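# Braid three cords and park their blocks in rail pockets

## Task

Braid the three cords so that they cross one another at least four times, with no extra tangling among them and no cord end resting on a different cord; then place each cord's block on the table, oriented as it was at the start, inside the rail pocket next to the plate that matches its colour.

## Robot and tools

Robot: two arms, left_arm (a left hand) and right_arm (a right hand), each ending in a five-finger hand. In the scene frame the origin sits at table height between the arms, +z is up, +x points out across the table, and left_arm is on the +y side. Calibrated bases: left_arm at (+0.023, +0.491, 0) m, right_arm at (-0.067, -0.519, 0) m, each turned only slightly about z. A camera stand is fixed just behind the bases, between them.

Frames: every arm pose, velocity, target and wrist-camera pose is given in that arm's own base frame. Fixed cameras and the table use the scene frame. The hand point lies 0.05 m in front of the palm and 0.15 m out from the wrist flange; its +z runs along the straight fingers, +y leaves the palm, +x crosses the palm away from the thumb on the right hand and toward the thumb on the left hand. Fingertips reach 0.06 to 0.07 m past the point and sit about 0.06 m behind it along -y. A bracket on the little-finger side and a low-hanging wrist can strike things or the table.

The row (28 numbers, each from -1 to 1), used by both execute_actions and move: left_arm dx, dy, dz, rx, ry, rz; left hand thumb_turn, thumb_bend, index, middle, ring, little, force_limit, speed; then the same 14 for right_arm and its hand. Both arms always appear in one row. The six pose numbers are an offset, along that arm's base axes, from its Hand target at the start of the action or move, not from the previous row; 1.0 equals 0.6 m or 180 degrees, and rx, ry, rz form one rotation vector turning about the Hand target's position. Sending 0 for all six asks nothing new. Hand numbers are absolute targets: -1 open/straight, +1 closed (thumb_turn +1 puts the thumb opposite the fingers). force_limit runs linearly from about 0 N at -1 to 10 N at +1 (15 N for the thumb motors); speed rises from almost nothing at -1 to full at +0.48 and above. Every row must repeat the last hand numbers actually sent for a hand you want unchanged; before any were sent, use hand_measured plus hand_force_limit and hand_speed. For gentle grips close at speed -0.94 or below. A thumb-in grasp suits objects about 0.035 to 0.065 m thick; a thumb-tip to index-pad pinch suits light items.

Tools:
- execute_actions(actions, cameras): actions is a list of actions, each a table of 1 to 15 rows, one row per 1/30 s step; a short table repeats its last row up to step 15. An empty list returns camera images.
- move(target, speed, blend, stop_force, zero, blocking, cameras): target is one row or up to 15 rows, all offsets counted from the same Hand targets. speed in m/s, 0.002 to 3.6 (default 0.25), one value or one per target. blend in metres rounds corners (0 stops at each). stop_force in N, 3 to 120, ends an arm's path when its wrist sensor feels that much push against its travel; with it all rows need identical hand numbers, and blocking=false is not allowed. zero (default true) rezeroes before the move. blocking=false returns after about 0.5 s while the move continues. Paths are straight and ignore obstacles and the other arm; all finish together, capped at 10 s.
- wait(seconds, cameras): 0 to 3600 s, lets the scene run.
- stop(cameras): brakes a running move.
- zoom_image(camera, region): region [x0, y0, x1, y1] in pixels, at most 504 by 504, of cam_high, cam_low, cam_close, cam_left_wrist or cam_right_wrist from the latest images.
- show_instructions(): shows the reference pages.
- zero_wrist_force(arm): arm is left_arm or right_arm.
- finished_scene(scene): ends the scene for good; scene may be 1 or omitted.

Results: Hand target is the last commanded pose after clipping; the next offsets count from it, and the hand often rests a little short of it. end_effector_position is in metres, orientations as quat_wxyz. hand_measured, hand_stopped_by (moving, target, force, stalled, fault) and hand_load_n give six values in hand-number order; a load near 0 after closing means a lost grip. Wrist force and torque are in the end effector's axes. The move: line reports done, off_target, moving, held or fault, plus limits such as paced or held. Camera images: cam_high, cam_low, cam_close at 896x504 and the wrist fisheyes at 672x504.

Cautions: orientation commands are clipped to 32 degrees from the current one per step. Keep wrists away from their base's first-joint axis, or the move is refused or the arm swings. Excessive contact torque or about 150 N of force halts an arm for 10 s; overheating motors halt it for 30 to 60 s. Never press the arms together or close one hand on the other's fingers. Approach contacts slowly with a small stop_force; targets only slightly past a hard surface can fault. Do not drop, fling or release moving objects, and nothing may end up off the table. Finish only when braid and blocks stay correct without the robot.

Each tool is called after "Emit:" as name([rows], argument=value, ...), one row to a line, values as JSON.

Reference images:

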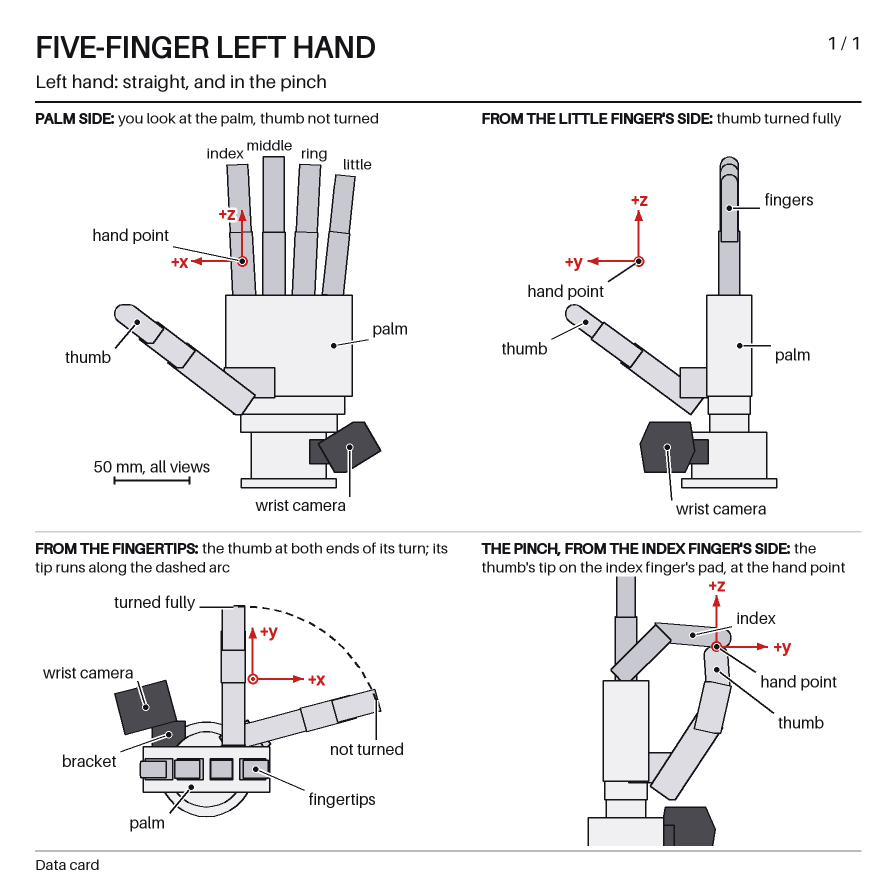

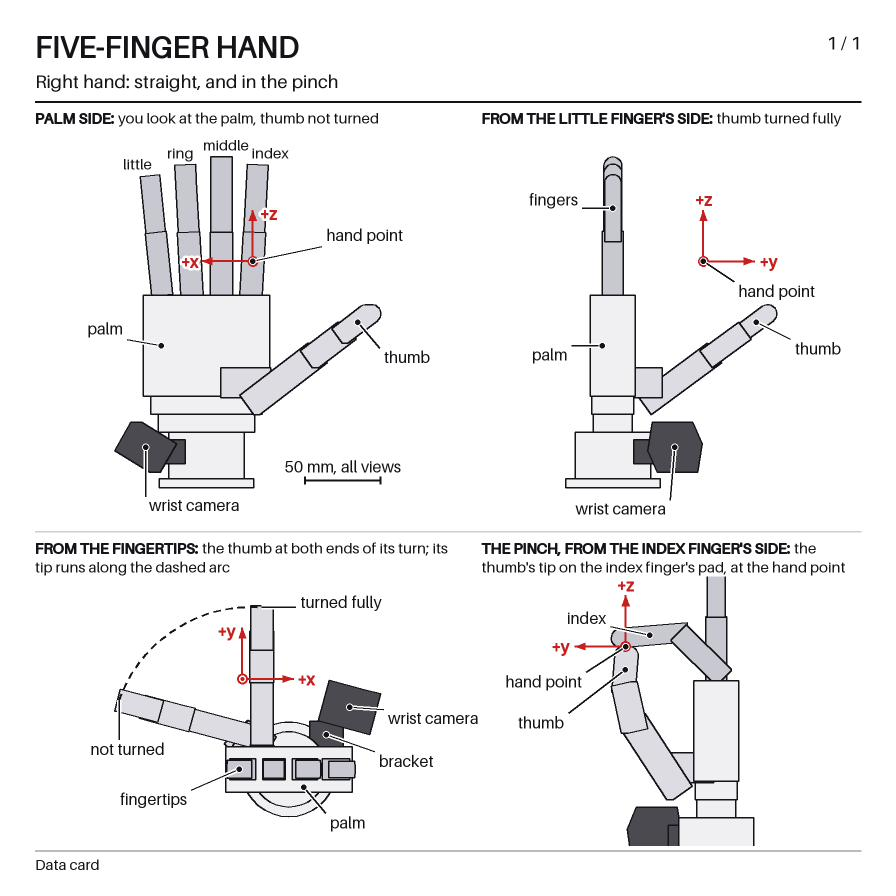

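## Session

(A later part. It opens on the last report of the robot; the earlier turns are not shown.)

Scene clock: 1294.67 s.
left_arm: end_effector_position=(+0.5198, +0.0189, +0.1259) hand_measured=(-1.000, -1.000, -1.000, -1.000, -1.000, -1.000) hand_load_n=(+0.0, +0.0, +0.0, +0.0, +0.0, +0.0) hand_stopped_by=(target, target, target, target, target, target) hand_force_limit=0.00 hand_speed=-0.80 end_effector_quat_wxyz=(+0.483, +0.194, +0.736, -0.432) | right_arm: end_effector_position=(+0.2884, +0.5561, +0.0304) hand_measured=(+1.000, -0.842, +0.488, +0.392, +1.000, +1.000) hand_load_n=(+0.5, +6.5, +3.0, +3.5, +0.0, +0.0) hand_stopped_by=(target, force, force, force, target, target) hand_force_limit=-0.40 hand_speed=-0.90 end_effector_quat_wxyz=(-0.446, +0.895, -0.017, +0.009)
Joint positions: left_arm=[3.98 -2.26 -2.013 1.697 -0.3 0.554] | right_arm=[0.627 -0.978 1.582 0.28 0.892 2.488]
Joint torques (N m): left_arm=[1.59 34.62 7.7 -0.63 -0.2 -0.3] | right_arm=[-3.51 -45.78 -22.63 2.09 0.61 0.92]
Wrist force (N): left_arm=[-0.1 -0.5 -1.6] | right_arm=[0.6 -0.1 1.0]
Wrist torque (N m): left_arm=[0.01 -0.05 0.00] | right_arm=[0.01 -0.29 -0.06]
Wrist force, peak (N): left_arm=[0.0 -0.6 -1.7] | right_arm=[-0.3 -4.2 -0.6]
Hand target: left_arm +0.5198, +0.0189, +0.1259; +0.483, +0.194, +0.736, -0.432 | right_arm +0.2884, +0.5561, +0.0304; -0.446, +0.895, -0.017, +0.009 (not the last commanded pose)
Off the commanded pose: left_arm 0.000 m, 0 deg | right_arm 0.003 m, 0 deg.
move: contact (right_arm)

Emit:
move(target=[0,0,0,0,0,0,-1,-1,-1,-1,-1,-1,0,-0.8,0,0,0,0,0,0,1,-1,0.0,0.0,1,1,-0.5,-0.8])

Emit:
move([
  [0,0,0,0,0,0,-1,-1,-1,-1,-1,-1,0,-0.8,0,0,0.1333,0,0,0,1,-1,0,0,1,1,-0.5,-0.8],
  [0,0,0,0,0,0,-1,-1,-1,-1,-1,-1,0,-0.8,0.044,-0.2618,0.1333,0,0,0.1556,1,-1,0,0,1,1,-0.5,-0.8],
  [0,0,0,0,0,0,-1,-1,-1,-1,-1,-1,0,-0.8,0.044,-0.2618,0,0,0,0.1556,1,-1,0,0,1,1,-0.5,-0.8],
], speed=[0.12,0.25,0.1], blend=[0.01,0.002,0])

Emit:
move(target=[0,0,0,0,0,0,-1,-1,-1,-1,-1,-1,0,-0.8,0,0,0,0,0,0,1,-0.68,0.5,0.54,1,1,-0.4,-0.9])

Emit:
move(target=[0,0,0,0,0,0,-1,-1,-1,-1,-1,-1,0,-0.8,0,0,0,0,0,0,1,-0.68,0.5,0.58,1,1,-0.4,-0.9], cameras=["cam_low","cam_close","cam_right_wrist"])

Scene clock: 1327.00 s.
left_arm: end_effector_position=(+0.5198, +0.0189, +0.1259) hand_measured=(-1.000, -1.000, -1.000, -1.000, -1.000, -1.000) hand_load_n=(+0.0, +0.5, +0.0, +0.0, +0.0, +0.0) hand_stopped_by=(target, target, target, target, target, target) hand_force_limit=0.00 hand_speed=-0.80 end_effector_quat_wxyz=(+0.483, +0.194, +0.736, -0.432) | right_arm: end_effector_position=(+0.2884, +0.5561, +0.0304) hand_measured=(+1.000, -1.000, +0.000, +0.000, +1.000, +1.000) hand_load_n=(+0.0, +0.5, +0.0, +0.0, +0.0, +0.0) hand_stopped_by=(target, target, target, target, target, target) hand_force_limit=-0.50 hand_speed=-0.80 end_effector_quat_wxyz=(-0.446, +0.895, -0.017, +0.009)
Joint positions: left_arm=[3.98 -2.26 -2.013 1.697 -0.3 0.554] | right_arm=[0.627 -0.978 1.582 0.28 0.892 2.488]
Joint torques (N m): left_arm=[0.47 34.53 7.35 -0.57 -0.14 -0.21] | right_arm=[-3.6 -42.86 -20.5 0.3 0.55 -1.53]
Wrist force (N): left_arm=[0.1 -0.5 -1.4] | right_arm=[0.6 1.9 1.3]
Wrist torque (N m): left_arm=[-0.01 -0.08 0.02] | right_arm=[0.13 -0.27 -0.05]
Wrist force, peak (N): left_arm=[-0.1 -0.6 -1.7] | right_arm=[1.0 2.0 1.6]
Hand target: left_arm +0.5198, +0.0189, +0.1259; +0.483, +0.194, +0.736, -0.432 | right_arm +0.2884, +0.5561, +0.0304; -0.446, +0.895, -0.017, +0.009
Off the commanded pose: left_arm 0.000 m, 0 deg | right_arm 0.000 m, 0 deg.
move: done

Scene clock: 1329.93 s.
left_arm: end_effector_position=(+0.5198, +0.0189, +0.1259) hand_measured=(-1.000, -1.000, -1.000, -1.000, -1.000, -1.000) hand_load_n=(+0.0, +0.0, +0.0, +0.0, +0.0, +0.0) hand_stopped_by=(target, target, target, target, target, target) hand_force_limit=0.00 hand_speed=-0.80 end_effector_quat_wxyz=(+0.483, +0.194, +0.736, -0.432) | right_arm: end_effector_position=(+0.3148, +0.3990, +0.0304) hand_measured=(+1.000, -1.000, +0.000, +0.000, +1.000, +1.000) hand_load_n=(+0.0, +0.0, +0.0, +0.0, +0.0, +0.0) hand_stopped_by=(target, target, target, target, target, target) hand_force_limit=-0.50 hand_speed=-0.80 end_effector_quat_wxyz=(-0.435, +0.872, +0.200, -0.099)
Joint positions: left_arm=[3.98 -2.26 -2.013 1.697 -0.3 0.554] | right_arm=[0.295 -0.836 1.591 1.018 0.662 1.317]
Joint torques (N m): left_arm=[0.66 36.05 8.67 -0.5 -0.31 -0.16] | right_arm=[-0.53 -36.53 -20.09 1.33 -1.62 1.47]
Wrist force (N): left_arm=[0.2 -0.4 -1.5] | right_arm=[0.8 1.8 1.5]
Wrist torque (N m): left_arm=[0.02 -0.09 0.01] | right_arm=[0.12 -0.32 -0.03]
Wrist force, peak (N): left_arm=[0.0 -0.5 -1.7] | right_arm=[1.0 2.8 2.0]
Hand target: left_arm +0.5198, +0.0189, +0.1259; +0.483, +0.194, +0.736, -0.432 | right_arm +0.3148, +0.3990, +0.0304; -0.435, +0.872, +0.200, -0.099
Off the commanded pose: left_arm 0.000 m, 0 deg | right_arm 0.000 m, 0 deg.
move: done

Scene clock: 1331.90 s.
left_arm: end_effector_position=(+0.5198, +0.0189, +0.1259) hand_measured=(-1.000, -1.000, -1.000, -1.000, -1.000, -1.000) hand_load_n=(+0.0, +0.0, +0.0, +0.0, +0.0, +0.0) hand_stopped_by=(target, target, target, target, target, target) hand_force_limit=0.00 hand_speed=-0.80 end_effector_quat_wxyz=(+0.483, +0.194, +0.736, -0.432) | right_arm: end_effector_position=(+0.3148, +0.3990, +0.0304) hand_measured=(+1.000, -0.822, +0.474, +0.362, +1.000, +1.000) hand_load_n=(+0.0, +6.5, +3.5, +1.0, +0.0, +0.0) hand_stopped_by=(target, force, force, force, target, target) hand_force_limit=-0.40 hand_speed=-0.90 end_effector_quat_wxyz=(-0.435, +0.872, +0.200, -0.099)
Joint positions: left_arm=[3.98 -2.26 -2.013 1.697 -0.3 0.554] | right_arm=[0.295 -0.836 1.591 1.017 0.662 1.317]
Joint torques (N m): left_arm=[0.58 34.84 7.57 -0.62 -0.37 -0.19] | right_arm=[7.78 -35.43 -16.71 1.27 -1.56 1.51]
Wrist force (N): left_arm=[0.1 -0.8 -1.5] | right_arm=[0.8 -1.9 -1.6]
Wrist torque (N m): left_arm=[-0.04 -0.07 0.03] | right_arm=[-0.14 -0.23 -0.10]
Wrist force, peak (N): left_arm=[-0.2 -0.8 -1.6] | right_arm=[1.4 -1.5 -1.8]
Hand target: left_arm +0.5198, +0.0189, +0.1259; +0.483, +0.194, +0.736, -0.432 | right_arm +0.3148, +0.3990, +0.0304; -0.435, +0.872, +0.200, -0.099
Off the commanded pose: left_arm 0.000 m, 0 deg | right_arm 0.000 m, 0 deg.
move: done

Scene clock: 1332.40 s.
left_arm: end_effector_position=(+0.5198, +0.0189, +0.1259) hand_measured=(-1.000, -1.000, -1.000, -1.000, -1.000, -1.000) hand_load_n=(+0.0, +0.0, +0.0, +0.0, +0.0, -0.5) hand_stopped_by=(target, target, target, target, target, target) hand_force_limit=0.00 hand_speed=-0.80 end_effector_quat_wxyz=(+0.483, +0.194, +0.736, -0.432) | right_arm: end_effector_position=(+0.3148, +0.3990, +0.0304) hand_measured=(+1.000, -0.822, +0.474, +0.378, +1.000, +1.000) hand_load_n=(+0.0, +7.0, +3.0, +3.5, +0.0, +0.0) hand_stopped_by=(target, force, force, force, target, target) hand_force_limit=-0.40 hand_speed=-0.90 end_effector_quat_wxyz=(-0.435, +0.872, +0.200, -0.099)
Joint positions: left_arm=[3.98 -2.26 -2.013 1.697 -0.3 0.554] | right_arm=[0.295 -0.836 1.591 1.017 0.662 1.317]
Joint torques (N m): left_arm=[-0.08 36.04 7.37 -0.56 -0.34 -0.06] | right_arm=[8.41 -35.59 -15.24 1.33 -1.64 1.48]
Wrist force (N): left_arm=[-0.1 -0.4 -1.4] | right_arm=[1.0 -1.0 -0.9]
Wrist torque (N m): left_arm=[0.03 -0.05 -0.01] | right_arm=[-0.07 -0.25 -0.10]
Wrist force, peak (N): left_arm=[0.0 -0.8 -1.6] | right_arm=[0.8 -1.9 -1.6]
Hand target: left_arm +0.5198, +0.0189, +0.1259; +0.483, +0.194, +0.736, -0.432 | right_arm +0.3148, +0.3990, +0.0304; -0.435, +0.872, +0.200, -0.099
Off the commanded pose: left_arm 0.000 m, 0 deg | right_arm 0.000 m, 0 deg.
move: done
cam_right_wrist: T_world_to_cam=[[0.5008, -0.37733, -0.77899, 0.01928], [-0.52821, -0.8462, 0.0703, 0.50573], [-0.6857, 0.37627, -0.62309, 0.19982]] pos_world=[0.39449, 0.36003, 0.10398]

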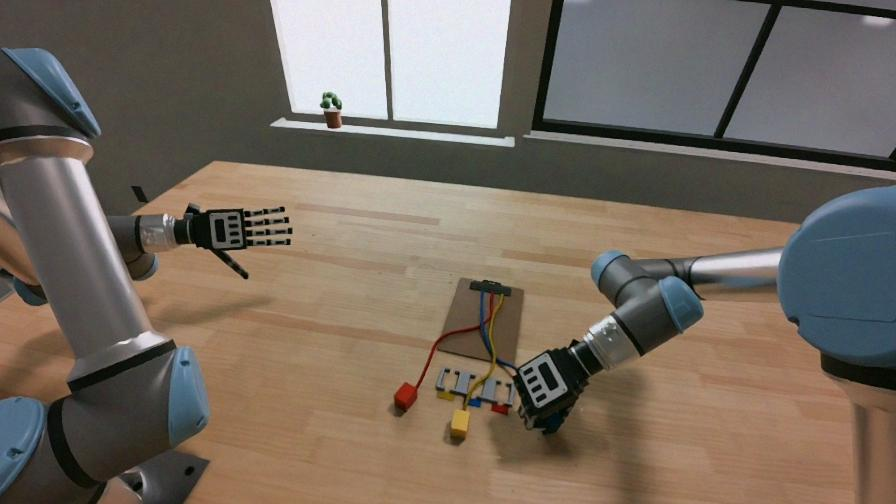

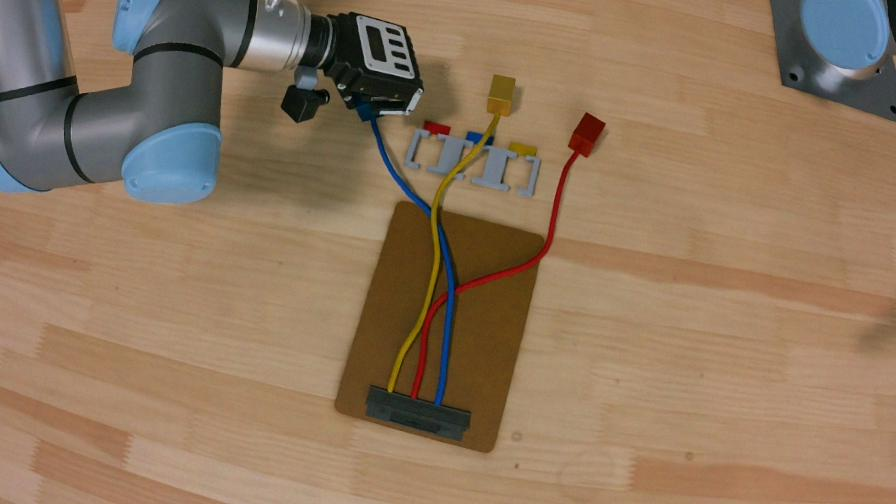

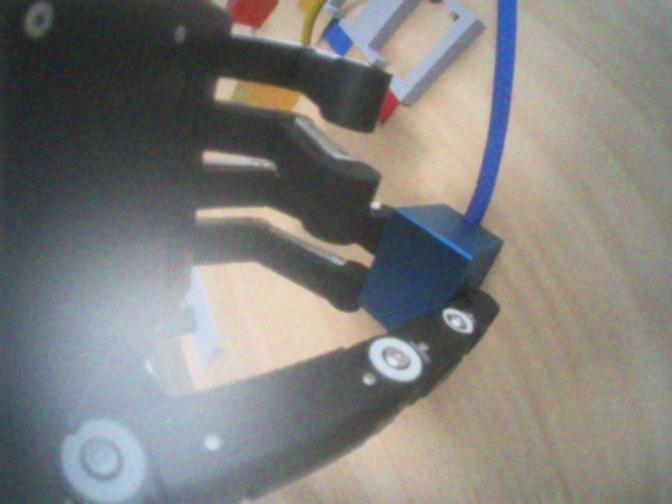

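Emit:
move([
  [0,0,0,0,0,0,-1,-1,-1,-1,-1,-1,0,-0.8,0,-0.01,0.05,0,0,0,1,-0.68,0.5,0.58,1,1,-0.4,-0.9],
  [0,0,0,0,0,0,-1,-1,-1,-1,-1,-1,0,-0.8,0.1103,-0.1543,0.05,0,0,0.0944,1,-0.68,0.5,0.58,1,1,-0.4,-0.9],
  [0,0,0,0,0,0,-1,-1,-1,-1,-1,-1,0,-0.8,0.1103,-0.1543,0.003,0,0,0.0944,1,-0.68,0.5,0.58,1,1,-0.4,-0.9],
], speed=[0.08,0.1,0.05], blend=[0.01,0.005,0], cameras=["cam_low","cam_close","cam_right_wrist"])

Emit:
zoom_image(camera="cam_close", region=[280, 60, 640, 410])

Scene clock: 1345.50 s.
left_arm: end_effector_position=(+0.5198, +0.0189, +0.1259) hand_measured=(-1.000, -1.000, -1.000, -1.000, -1.000, -1.000) hand_load_n=(+0.0, +0.0, +0.0, +0.0, +0.0, +0.0) hand_stopped_by=(target, target, target, target, target, target) hand_force_limit=0.00 hand_speed=-0.80 end_effector_quat_wxyz=(+0.483, +0.194, +0.736, -0.432) | right_arm: end_effector_position=(+0.3810, +0.3064, +0.0322) hand_measured=(+1.000, -0.822, +0.474, +0.378, +1.000, +1.000) hand_load_n=(+0.0, +7.0, +3.0, +3.5, +0.0, +0.0) hand_stopped_by=(target, force, force, force, target, target) hand_force_limit=-0.40 hand_speed=-0.90 end_effector_quat_wxyz=(-0.415, +0.833, +0.326, -0.163)
Joint positions: left_arm=[3.98 -2.26 -2.013 1.697 -0.3 0.554] | right_arm=[0.14 -0.692 1.427 1.483 0.855 0.715]
Joint torques (N m): left_arm=[1.62 35.29 8.43 -0.42 -0.27 -0.05] | right_arm=[9.65 -53.19 -13.45 3.53 0.48 -2.14]
Wrist force (N): left_arm=[-0.2 -0.5 -1.5] | right_arm=[0.7 2.5 1.9]
Wrist torque (N m): left_arm=[0.00 -0.04 -0.01] | right_arm=[0.16 -0.31 -0.19]
Wrist force, peak (N): left_arm=[0.4 -0.7 -1.7] | right_arm=[0.9 3.0 2.8]
Hand target: left_arm +0.5198, +0.0189, +0.1259; +0.483, +0.194, +0.736, -0.432 | right_arm +0.3810, +0.3064, +0.0322; -0.415, +0.833, +0.326, -0.163
Off the commanded pose: left_arm 0.000 m, 0 deg | right_arm 0.000 m, 0 deg.
move: done
cam_right_wrist: T_world_to_cam=[[0.58905, -0.21449, -0.77911, -0.13089], [-0.25784, -0.96362, 0.07035, 0.39515], [-0.76586, 0.15945, -0.62293, 0.37814]] pos_world=[0.46859, 0.29241, 0.10578]

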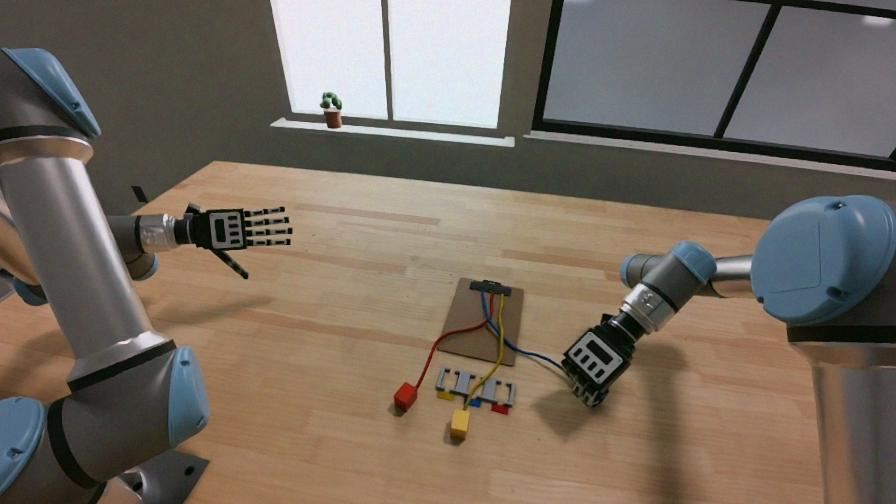

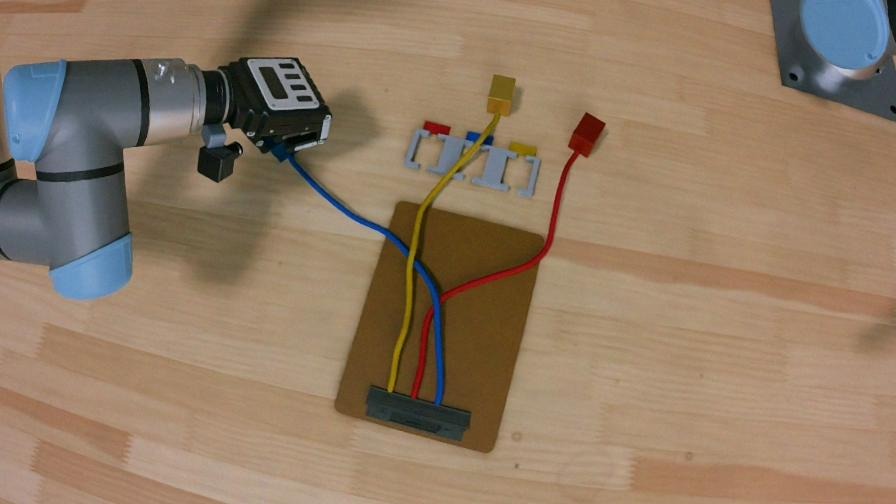

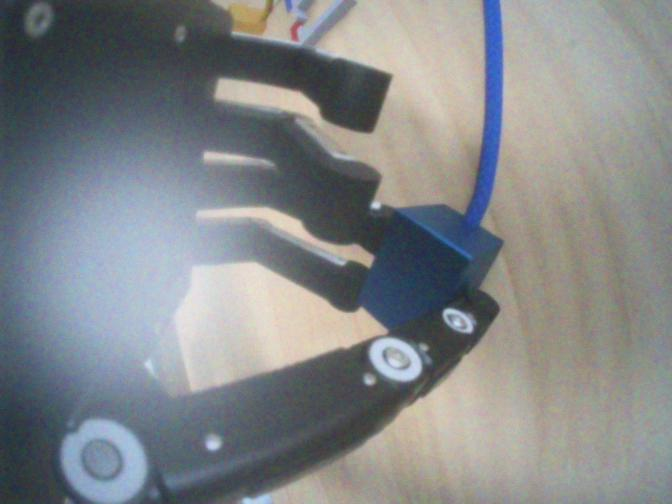

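Scaled by 1.400 from the camera's image (finer frame: 1280x720).

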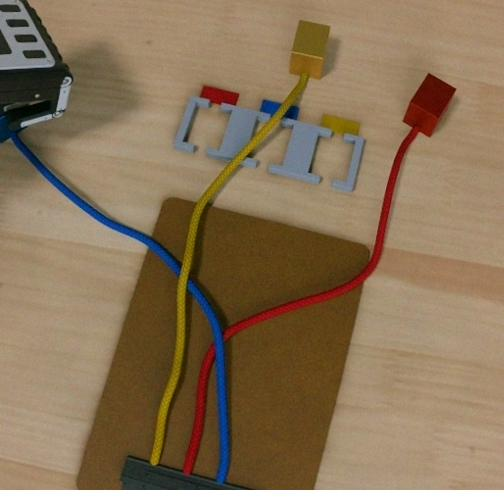

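Emit:
move([
  [0,0,0,0,0,0,-1,-1,-1,-1,-1,-1,0,-0.8,-0.02,-0.03,0.01,0,0,0,1,-0.68,0.5,0.58,1,1,-0.4,-0.9],
], speed=0.03, stop_force=12, cameras=["cam_close"])

Emit:
zoom_image(camera="cam_close", region=[280, 60, 640, 410])

Scene clock: 1354.27 s.
left_arm: end_effector_position=(+0.5198, +0.0189, +0.1259) hand_measured=(-1.000, -1.000, -1.000, -1.000, -1.000, -1.000) hand_load_n=(+0.0, +0.0, +0.0, +0.0, +0.0, +0.0) hand_stopped_by=(target, target, target, target, target, target) hand_force_limit=0.00 hand_speed=-0.80 end_effector_quat_wxyz=(+0.483, +0.194, +0.736, -0.432) | right_arm: end_effector_position=(+0.3690, +0.2884, +0.0382) hand_measured=(+1.000, -0.822, +0.474, +0.378, +1.000, +1.000) hand_load_n=(+0.0, +7.0, +3.0, +3.5, +0.0, +0.0) hand_stopped_by=(target, force, force, force, target, target) hand_force_limit=-0.40 hand_speed=-0.90 end_effector_quat_wxyz=(-0.415, +0.833, +0.326, -0.163)
Joint positions: left_arm=[3.98 -2.26 -2.013 1.697 -0.3 0.554] | right_arm=[0.109 -0.733 1.499 1.473 0.874 0.683]
Joint torques (N m): left_arm=[-0.13 35.58 7.39 -0.55 -0.34 -0.24] | right_arm=[9.52 -38.6 -19.76 3.74 -3.1 1.51]
Wrist force (N): left_arm=[0.0 -0.4 -1.3] | right_arm=[0.7 2.4 1.9]
Wrist torque (N m): left_arm=[0.02 -0.05 0.01] | right_arm=[0.15 -0.30 -0.08]
Wrist force, peak (N): left_arm=[0.3 -0.7 -1.7] | right_arm=[1.2 2.6 1.9]
Hand target: left_arm +0.5198, +0.0189, +0.1259; +0.483, +0.194, +0.736, -0.432 | right_arm +0.3690, +0.2884, +0.0382; -0.415, +0.833, +0.326, -0.163
Off the commanded pose: left_arm 0.000 m, 0 deg | right_arm 0.000 m, 0 deg.
move: done

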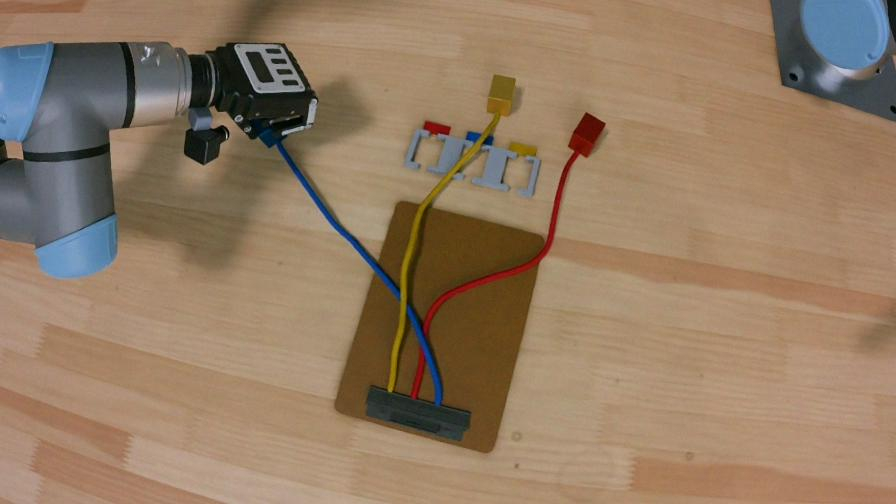

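Scaled by 1.400 from the camera's image (finer frame: 1280x720).

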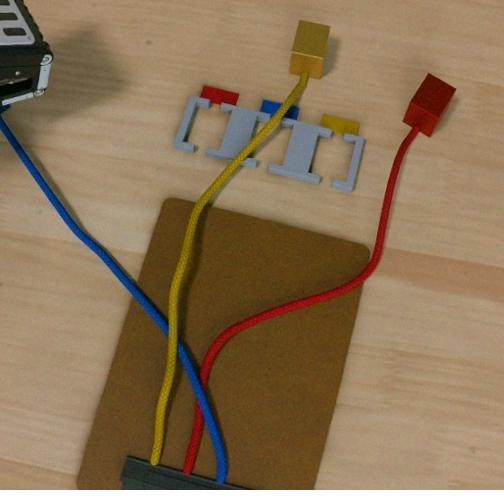

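Emit:
move(target=[0,0,0,0,0,0,-1,-1,-1,-1,-1,-1,0,-0.8,0,0,-0.0167,0,0,0,1,-0.68,0.5,0.58,1,1,-0.4,-0.9], speed=0.01, stop_force=3)

Emit:
move(target=[0,0,0,0,0,0,-1,-1,-1,-1,-1,-1,0,-0.8,0,0,0,0,0,0,1,-1,0.0,0.0,1,1,-0.5,-0.8])

Emit:
move(target=[0,0,0,0,0,0,-1,-1,-1,-1,-1,-1,0,-0.8,0,0,0.1333,0,0,0,1,-1,0.0,0.0,1,1,-0.5,-0.8], speed=0.15, cameras=["cam_close"])

Scene clock: 1374.30 s.
left_arm: end_effector_position=(+0.5198, +0.0189, +0.1259) hand_measured=(-1.000, -1.000, -1.000, -1.000, -1.000, -1.000) hand_load_n=(+0.0, +0.0, +0.0, +0.0, +0.0, +0.0) hand_stopped_by=(target, target, target, target, target, target) hand_force_limit=0.00 hand_speed=-0.80 end_effector_quat_wxyz=(+0.483, +0.194, +0.736, -0.432) | right_arm: end_effector_position=(+0.3690, +0.2884, +0.0303) hand_measured=(+1.000, -0.822, +0.474, +0.378, +1.000, +1.000) hand_load_n=(+0.0, +7.0, +3.0, +3.5, +0.0, +0.0) hand_stopped_by=(target, force, force, force, target, target) hand_force_limit=-0.40 hand_speed=-0.90 end_effector_quat_wxyz=(-0.415, +0.833, +0.326, -0.163)
Joint positions: left_arm=[3.98 -2.26 -2.013 1.697 -0.3 0.554] | right_arm=[0.109 -0.72 1.499 1.46 0.874 0.683]
Joint torques (N m): left_arm=[1.13 36.59 7.67 -0.39 -0.45 -0.29] | right_arm=[5.65 -52.13 -11.99 3.62 1.01 1.02]
Wrist force (N): left_arm=[0.1 -0.7 -1.2] | right_arm=[0.8 2.4 1.9]
Wrist torque (N m): left_arm=[-0.04 -0.07 0.01] | right_arm=[0.17 -0.31 -0.08]
Wrist force, peak (N): left_arm=[-0.2 -0.9 -1.8] | right_arm=[-0.4 -6.8 -0.4]
Hand target: left_arm +0.5198, +0.0189, +0.1259; +0.483, +0.194, +0.736, -0.432 | right_arm +0.3690, +0.2884, +0.0303; -0.415, +0.833, +0.326, -0.163 (not the last commanded pose)
Off the commanded pose: left_arm 0.000 m, 0 deg | right_arm 0.002 m, 0 deg.
move: contact (right_arm)

Scene clock: 1375.43 s.
left_arm: end_effector_position=(+0.5198, +0.0189, +0.1259) hand_measured=(-1.000, -1.000, -1.000, -1.000, -1.000, -1.000) hand_load_n=(+0.0, +0.0, +0.0, -0.5, +0.0, +0.0) hand_stopped_by=(target, target, target, target, target, target) hand_force_limit=0.00 hand_speed=-0.80 end_effector_quat_wxyz=(+0.483, +0.194, +0.736, -0.432) | right_arm: end_effector_position=(+0.3690, +0.2884, +0.0303) hand_measured=(+1.000, -1.000, +0.000, +0.000, +1.000, +1.000) hand_load_n=(+0.0, +0.0, +0.0, +0.0, +0.0, +0.0) hand_stopped_by=(target, target, target, target, target, target) hand_force_limit=-0.50 hand_speed=-0.80 end_effector_quat_wxyz=(-0.415, +0.833, +0.326, -0.163)
Joint positions: left_arm=[3.98 -2.26 -2.013 1.697 -0.3 0.554] | right_arm=[0.109 -0.72 1.499 1.46 0.874 0.683]
Joint torques (N m): left_arm=[1.08 35.1 6.97 -0.49 -0.36 -0.27] | right_arm=[0.87 -50.78 -19.55 2.79 1.06 1.06]
Wrist force (N): left_arm=[-0.1 -0.6 -1.4] | right_arm=[0.7 2.0 1.6]
Wrist torque (N m): left_arm=[-0.01 -0.05 0.00] | right_arm=[0.14 -0.30 -0.10]
Wrist force, peak (N): left_arm=[0.1 -0.6 -1.6] | right_arm=[0.8 2.7 1.9]
Hand target: left_arm +0.5198, +0.0189, +0.1259; +0.483, +0.194, +0.736, -0.432 | right_arm +0.3690, +0.2884, +0.0303; -0.415, +0.833, +0.326, -0.163
Off the commanded pose: left_arm 0.000 m, 0 deg | right_arm 0.000 m, 0 deg.
move: done

Scene clock: 1376.40 s.
left_arm: end_effector_position=(+0.5198, +0.0189, +0.1259) hand_measured=(-1.000, -1.000, -1.000, -1.000, -1.000, -1.000) hand_load_n=(+0.0, +0.0, +0.0, -0.5, +0.0, +0.0) hand_stopped_by=(target, target, target, target, target, target) hand_force_limit=0.00 hand_speed=-0.80 end_effector_quat_wxyz=(+0.483, +0.194, +0.736, -0.432) | right_arm: end_effector_position=(+0.3690, +0.2884, +0.1102) hand_measured=(+1.000, -1.000, +0.000, +0.000, +1.000, +1.000) hand_load_n=(+0.0, +0.0, -0.5, +0.0, +0.0, +0.0) hand_stopped_by=(target, target, target, target, target, target) hand_force_limit=-0.50 hand_speed=-0.80 end_effector_quat_wxyz=(-0.415, +0.833, +0.326, -0.163)
Joint positions: left_arm=[3.98 -2.26 -2.013 1.697 -0.3 0.554] | right_arm=[0.109 -0.843 1.477 1.604 0.874 0.683]
Joint torques (N m): left_arm=[0.26 35.08 7.38 -0.4 -0.37 -0.16] | right_arm=[1.94 -49.62 -7.4 3.5 -2.31 -1.95]
Wrist force (N): left_arm=[0.1 -0.4 -1.5] | right_arm=[0.8 1.9 1.5]
Wrist torque (N m): left_arm=[0.03 -0.07 0.01] | right_arm=[0.13 -0.29 -0.12]
Wrist force, peak (N): left_arm=[-0.1 -0.8 -1.6] | right_arm=[0.8 3.3 2.3]
Hand target: left_arm +0.5198, +0.0189, +0.1259; +0.483, +0.194, +0.736, -0.432 | right_arm +0.3690, +0.2884, +0.1103; -0.415, +0.833, +0.326, -0.163
Off the commanded pose: left_arm 0.000 m, 0 deg | right_arm 0.000 m, 0 deg.
move: done

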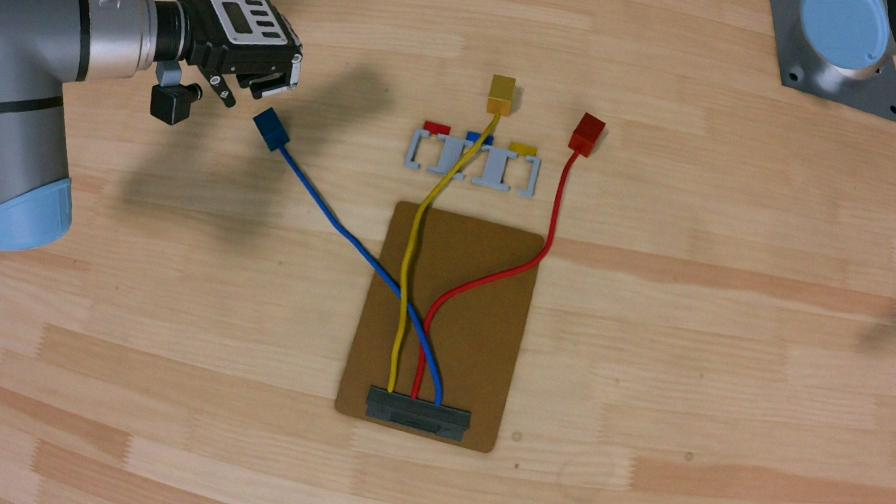

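Emit:
move([
  [0,0,0,0,0,0,-1,-1,-1,-1,-1,-1,0,-0.8,-0.0715,0.6222,0,0,0,-0.3611,1,-1,0,0,1,1,-0.5,-0.8],
  [0,0,0,0,0,0,-1,-1,-1,-1,-1,-1,0,-0.8,-0.0715,0.6222,-0.1335,0,0,-0.3611,1,-1,0,0,1,1,-0.5,-0.8],
], speed=[0.35,0.1], blend=[0.002,0])

Emit:
move(target=[0,0,0,0,0,0,-1,-1,-1,-1,-1,-1,0,-0.8,0,0,0,0,0,0,1,-0.68,0.5,0.54,1,1,-0.4,-0.9])

Emit:
move(target=[0,0,0,0,0,0,-1,-1,-1,-1,-1,-1,0,-0.8,0,0,0,0,0,0,1,-0.68,0.5,0.58,1,1,-0.4,-0.9], cameras=["cam_close","cam_right_wrist"])

Scene clock: 1389.63 s.
left_arm: end_effector_position=(+0.5198, +0.0189, +0.1259) hand_measured=(-1.000, -1.000, -1.000, -1.000, -1.000, -1.000) hand_load_n=(+0.0, +0.0, +0.0, +0.0, +0.0, +0.0) hand_stopped_by=(target, target, target, target, target, target) hand_force_limit=0.00 hand_speed=-0.80 end_effector_quat_wxyz=(+0.483, +0.194, +0.736, -0.432) | right_arm: end_effector_position=(+0.3261, +0.6617, +0.0302) hand_measured=(+1.000, -1.000, +0.000, +0.000, +1.000, +1.000) hand_load_n=(+0.0, +0.0, +0.0, +0.0, +0.0, +0.5) hand_stopped_by=(target, target, target, target, target, target) hand_force_limit=-0.50 hand_speed=-0.80 end_effector_quat_wxyz=(-0.438, +0.878, -0.173, +0.086)
Joint positions: left_arm=[3.98 -2.26 -2.013 1.697 -0.3 0.554] | right_arm=[0.807 -0.863 1.336 0.208 1.274 2.908]
Joint torques (N m): left_arm=[0.69 35.83 7.3 -0.25 -0.34 -0.09] | right_arm=[9.54 -45.05 -22.65 -0.63 1.48 1.49]
Wrist force (N): left_arm=[-0.1 -0.6 -1.4] | right_arm=[0.7 2.2 1.4]
Wrist torque (N m): left_arm=[-0.02 -0.04 0.00] | right_arm=[0.17 -0.28 -0.15]
Wrist force, peak (N): left_arm=[0.0 -0.9 -1.8] | right_arm=[0.6 3.0 2.0]
Hand target: left_arm +0.5198, +0.0189, +0.1259; +0.483, +0.194, +0.736, -0.432 | right_arm +0.3261, +0.6617, +0.0302; -0.438, +0.878, -0.173, +0.086
Off the commanded pose: left_arm 0.000 m, 0 deg | right_arm 0.000 m, 0 deg.
move: done

Scene clock: 1391.60 s.
left_arm: end_effector_position=(+0.5198, +0.0189, +0.1259) hand_measured=(-1.000, -1.000, -1.000, -1.000, -1.000, -1.000) hand_load_n=(+0.0, +0.0, +0.0, +0.0, +0.0, +0.0) hand_stopped_by=(target, target, target, target, target, target) hand_force_limit=0.00 hand_speed=-0.80 end_effector_quat_wxyz=(+0.483, +0.194, +0.736, -0.432) | right_arm: end_effector_position=(+0.3261, +0.6617, +0.0302) hand_measured=(+1.000, -0.822, +0.474, +0.362, +1.000, +1.000) hand_load_n=(+0.5, +7.0, +3.5, +0.5, +0.0, +0.0) hand_stopped_by=(target, force, force, force, target, target) hand_force_limit=-0.40 hand_speed=-0.90 end_effector_quat_wxyz=(-0.438, +0.878, -0.173, +0.086)
Joint positions: left_arm=[3.98 -2.26 -2.013 1.697 -0.3 0.554] | right_arm=[0.807 -0.862 1.336 0.208 1.274 2.908]
Joint torques (N m): left_arm=[0.12 36.14 7.86 -0.3 -0.55 -0.08] | right_arm=[7.93 -39.87 -23.7 -0.66 1.11 0.7]
Wrist force (N): left_arm=[0.0 -0.6 -1.5] | right_arm=[0.5 -1.1 -2.9]
Wrist torque (N m): left_arm=[0.00 -0.05 0.01] | right_arm=[-0.07 -0.17 -0.21]
Wrist force, peak (N): left_arm=[0.2 -0.6 -1.8] | right_arm=[0.6 -1.2 -2.9]
Hand target: left_arm +0.5198, +0.0189, +0.1259; +0.483, +0.194, +0.736, -0.432 | right_arm +0.3261, +0.6617, +0.0302; -0.438, +0.878, -0.173, +0.086
Off the commanded pose: left_arm 0.000 m, 0 deg | right_arm 0.000 m, 0 deg.
move: done

Scene clock: 1392.10 s.
left_arm: end_effector_position=(+0.5198, +0.0189, +0.1259) hand_measured=(-1.000, -1.000, -1.000, -1.000, -1.000, -1.000) hand_load_n=(+0.0, +0.0, -0.5, +0.0, +0.0, +0.0) hand_stopped_by=(target, target, target, target, target, target) hand_force_limit=0.00 hand_speed=-0.80 end_effector_quat_wxyz=(+0.483, +0.194, +0.736, -0.432) | right_arm: end_effector_position=(+0.3261, +0.6617, +0.0302) hand_measured=(+1.000, -0.822, +0.474, +0.378, +1.000, +1.000) hand_load_n=(+0.5, +7.0, +3.0, +3.0, +0.0, +0.0) hand_stopped_by=(target, force, force, force, target, target) hand_force_limit=-0.40 hand_speed=-0.90 end_effector_quat_wxyz=(-0.438, +0.878, -0.173, +0.086)
Joint positions: left_arm=[3.98 -2.26 -2.013 1.697 -0.3 0.554] | right_arm=[0.807 -0.862 1.336 0.208 1.274 2.908]
Joint torques (N m): left_arm=[0.4 35.95 7.31 -0.42 -0.42 -0.15] | right_arm=[7.56 -40.26 -23.64 -0.56 1.05 0.52]
Wrist force (N): left_arm=[0.0 -0.4 -1.5] | right_arm=[0.8 -0.7 -2.0]
Wrist torque (N m): left_arm=[0.02 -0.06 0.01] | right_arm=[-0.03 -0.21 -0.21]
Wrist force, peak (N): left_arm=[0.0 -0.8 -1.6] | right_arm=[0.7 -1.1 -2.9]
Hand target: left_arm +0.5198, +0.0189, +0.1259; +0.483, +0.194, +0.736, -0.432 | right_arm +0.3261, +0.6617, +0.0302; -0.438, +0.878, -0.173, +0.086
Off the commanded pose: left_arm 0.000 m, 0 deg | right_arm 0.000 m, 0 deg.
move: done
cam_right_wrist: T_world_to_cam=[[0.0546, -0.62463, -0.77901, 0.42179], [-0.98231, -0.17357, 0.07032, 0.437], [-0.17914, 0.76139, -0.62305, -0.31149]] pos_world=[0.35044, 0.57647, 0.10378]

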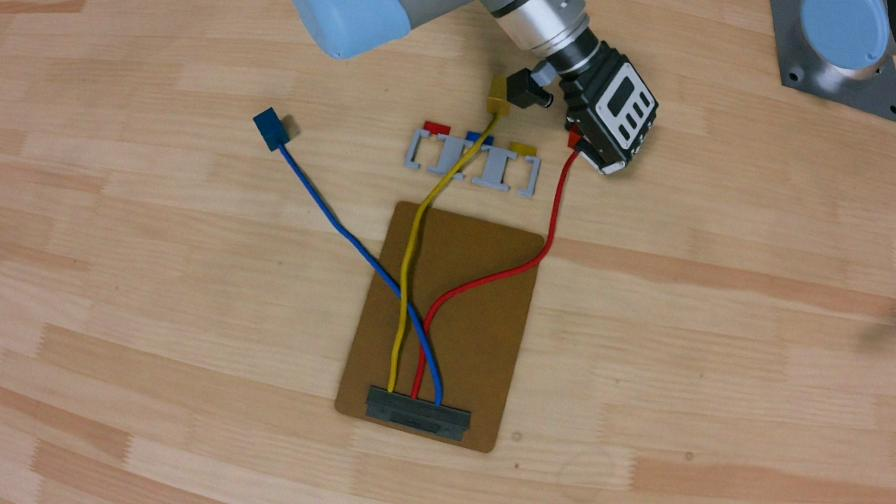

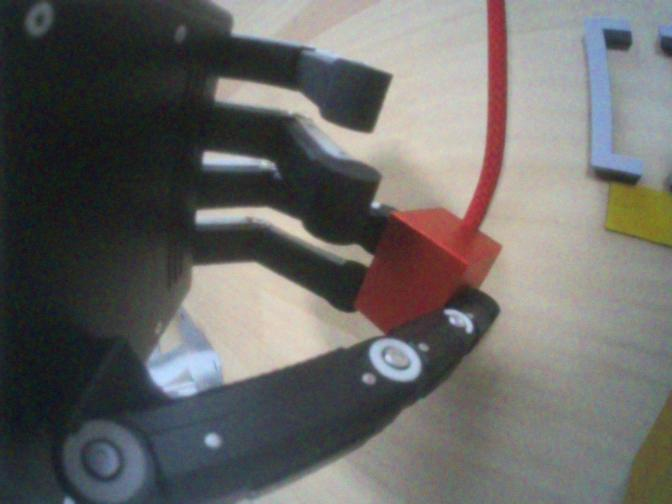

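Emit:
move([
  [0,0,0,0,0,0,-1,-1,-1,-1,-1,-1,0,-0.8,0.01,0,0.0833,0,0,0,1,-0.68,0.5,0.58,1,1,-0.4,-0.9],
  [0,0,0,0,0,0,-1,-1,-1,-1,-1,-1,0,-0.8,0.025,-0.14,0.1417,0,0,0.08,1,-0.68,0.5,0.58,1,1,-0.4,-0.9],
  [0,0,0,0,0,0,-1,-1,-1,-1,-1,-1,0,-0.8,-0.01,-0.26,0.13,0,0,0.16,1,-0.68,0.5,0.58,1,1,-0.4,-0.9],
  [0,0,0,0,0,0,-1,-1,-1,-1,-1,-1,0,-0.8,-0.057,-0.3167,0.04,0,0,0.1833,1,-0.68,0.5,0.58,1,1,-0.4,-0.9],
  [0,0,0,0,0,0,-1,-1,-1,-1,-1,-1,0,-0.8,-0.057,-0.3167,0.003,0,0,0.1833,1,-0.68,0.5,0.58,1,1,-0.4,-0.9],
], speed=[0.08,0.15,0.15,0.1,0.05], blend=[0.01,0.02,0.02,0.005,0], cameras=["cam_low","cam_close","cam_right_wrist"])

Emit:
move(target=[0,0,0,0,0,0,-1,-1,-1,-1,-1,-1,0,-0.8,0,0,-0.0067,0,0,0,1,-0.68,0.5,0.58,1,1,-0.4,-0.9], speed=0.005, stop_force=3)

Emit:
zoom_image(camera="cam_close", region=[280, 60, 640, 410])

Scene clock: 1412.03 s.
left_arm: end_effector_position=(+0.5198, +0.0189, +0.1259) hand_measured=(-1.000, -1.000, -1.000, -1.000, -1.000, -1.000) hand_load_n=(+0.0, +0.0, -0.5, +0.0, +0.0, +0.0) hand_stopped_by=(target, target, target, target, target, target) hand_force_limit=0.00 hand_speed=-0.80 end_effector_quat_wxyz=(+0.483, +0.194, +0.736, -0.432) | right_arm: end_effector_position=(+0.2918, +0.4717, +0.0319) hand_measured=(+1.000, -0.822, +0.474, +0.378, +1.000, +1.000) hand_load_n=(+0.5, +7.0, +3.0, +3.0, +0.0, +0.0) hand_stopped_by=(target, force, force, force, target, target) hand_force_limit=-0.40 hand_speed=-0.90 end_effector_quat_wxyz=(-0.444, +0.891, +0.084, -0.042)
Joint positions: left_arm=[3.98 -2.26 -2.013 1.697 -0.3 0.554] | right_arm=[0.447 -0.957 1.639 0.562 0.689 1.985]
Joint torques (N m): left_arm=[-0.63 34.63 7.7 -0.45 -0.39 -0.12] | right_arm=[9.04 -46.12 -21.58 2.95 0.47 -1.73]
Wrist force (N): left_arm=[0.1 -0.5 -1.5] | right_arm=[0.7 2.6 1.8]
Wrist torque (N m): left_arm=[0.01 -0.08 0.01] | right_arm=[0.19 -0.30 -0.20]
Wrist force, peak (N): left_arm=[0.1 -0.5 -1.9] | right_arm=[0.6 3.7 2.5]
Hand target: left_arm +0.5198, +0.0189, +0.1259; +0.483, +0.194, +0.736, -0.432 | right_arm +0.2919, +0.4717, +0.0320; -0.444, +0.891, +0.084, -0.042
Off the commanded pose: left_arm 0.000 m, 0 deg | right_arm 0.000 m, 0 deg.
move: done
cam_right_wrist: T_world_to_cam=[[0.38581, -0.49425, -0.77902, 0.1481], [-0.72936, -0.68049, 0.07052, 0.53559], [-0.56497, 0.54097, -0.62302, 0.04474]] pos_world=[0.35877, 0.41346, 0.10548]

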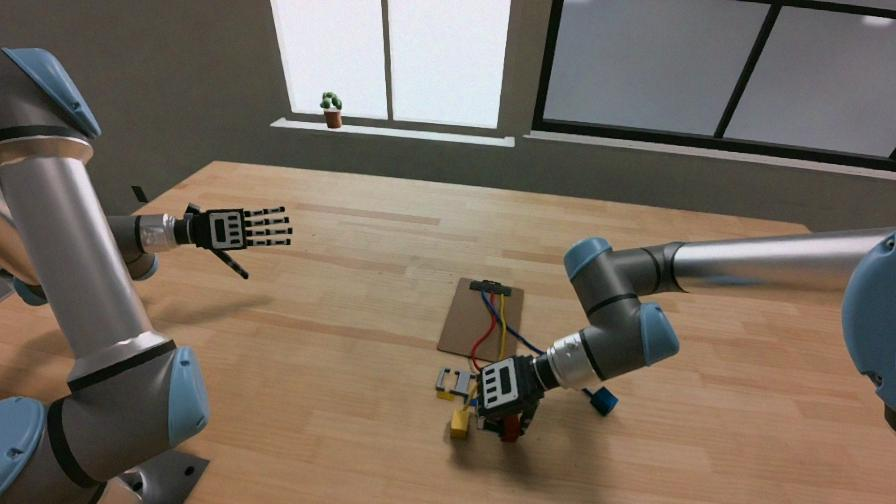

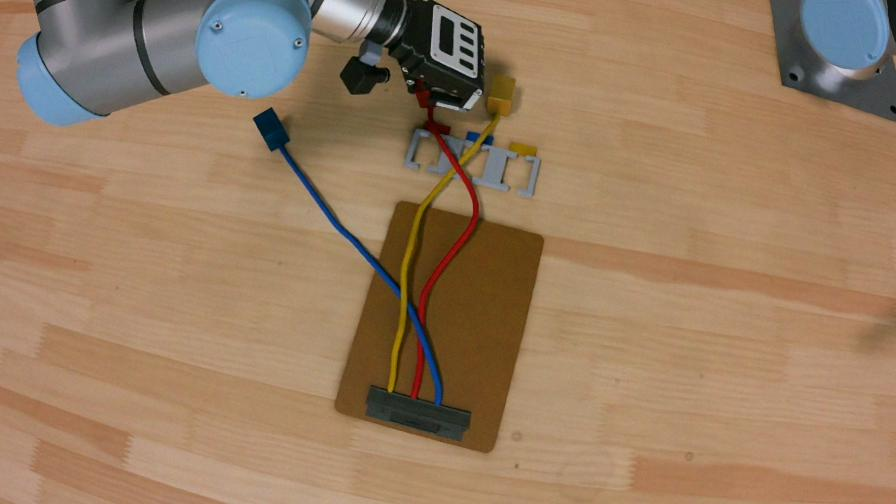

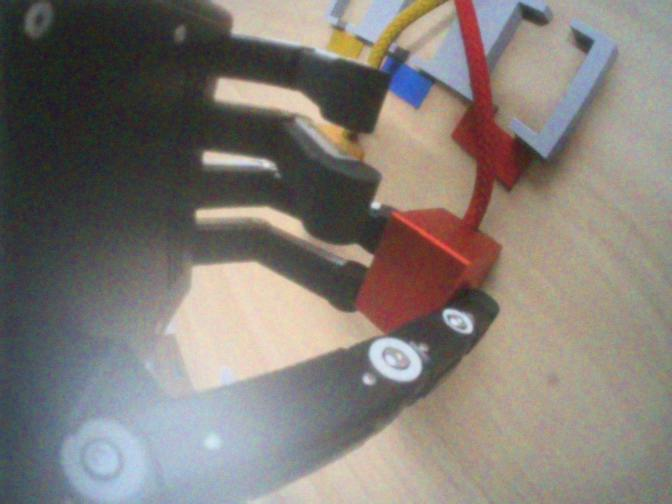

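Scene clock: 1413.57 s.
left_arm: end_effector_position=(+0.5198, +0.0189, +0.1259) hand_measured=(-1.000, -1.000, -1.000, -1.000, -1.000, -1.000) hand_load_n=(+0.0, +0.0, +0.0, +0.0, +0.0, +0.0) hand_stopped_by=(target, target, target, target, target, target) hand_force_limit=0.00 hand_speed=-0.80 end_effector_quat_wxyz=(+0.483, +0.194, +0.736, -0.432) | right_arm: end_effector_position=(+0.2919, +0.4717, +0.0298) hand_measured=(+1.000, -0.822, +0.474, +0.378, +1.000, +1.000) hand_load_n=(+0.5, +7.0, +3.0, +3.0, +0.0, +0.0) hand_stopped_by=(target, force, force, force, target, target) hand_force_limit=-0.40 hand_speed=-0.90 end_effector_quat_wxyz=(-0.444, +0.891, +0.084, -0.042)
Joint positions: left_arm=[3.98 -2.26 -2.013 1.697 -0.3 0.554] | right_arm=[0.447 -0.954 1.64 0.557 0.689 1.985]
Joint torques (N m): left_arm=[-0.3 34.47 6.6 -0.33 -0.2 -0.01] | right_arm=[7.34 -45 -21.04 2.77 0.45 -1.6]
Wrist force (N): left_arm=[0.1 -0.9 -1.5] | right_arm=[0.4 -0.2 0.2]
Wrist torque (N m): left_arm=[-0.05 -0.07 0.02] | right_arm=[0.00 -0.27 -0.24]
Wrist force, peak (N): left_arm=[0.1 -0.6 -1.7] | right_arm=[-0.4 -4.7 -2.2]
Hand target: left_arm +0.5198, +0.0189, +0.1259; +0.483, +0.194, +0.736, -0.432 | right_arm +0.2919, +0.4717, +0.0298; -0.444, +0.891, +0.084, -0.042 (not the last commanded pose)
Off the commanded pose: left_arm 0.000 m, 0 deg | right_arm 0.002 m, 0 deg.
move: contact (right_arm)

Scaled by 1.400 from the camera's image (finer frame: 1280x720).
This view is cut from an older image: the scene may have changed since it was taken.

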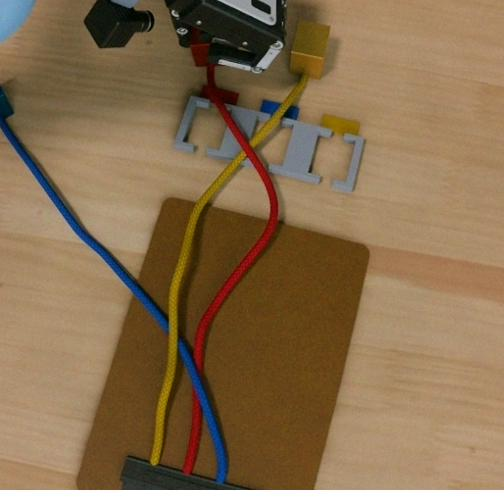

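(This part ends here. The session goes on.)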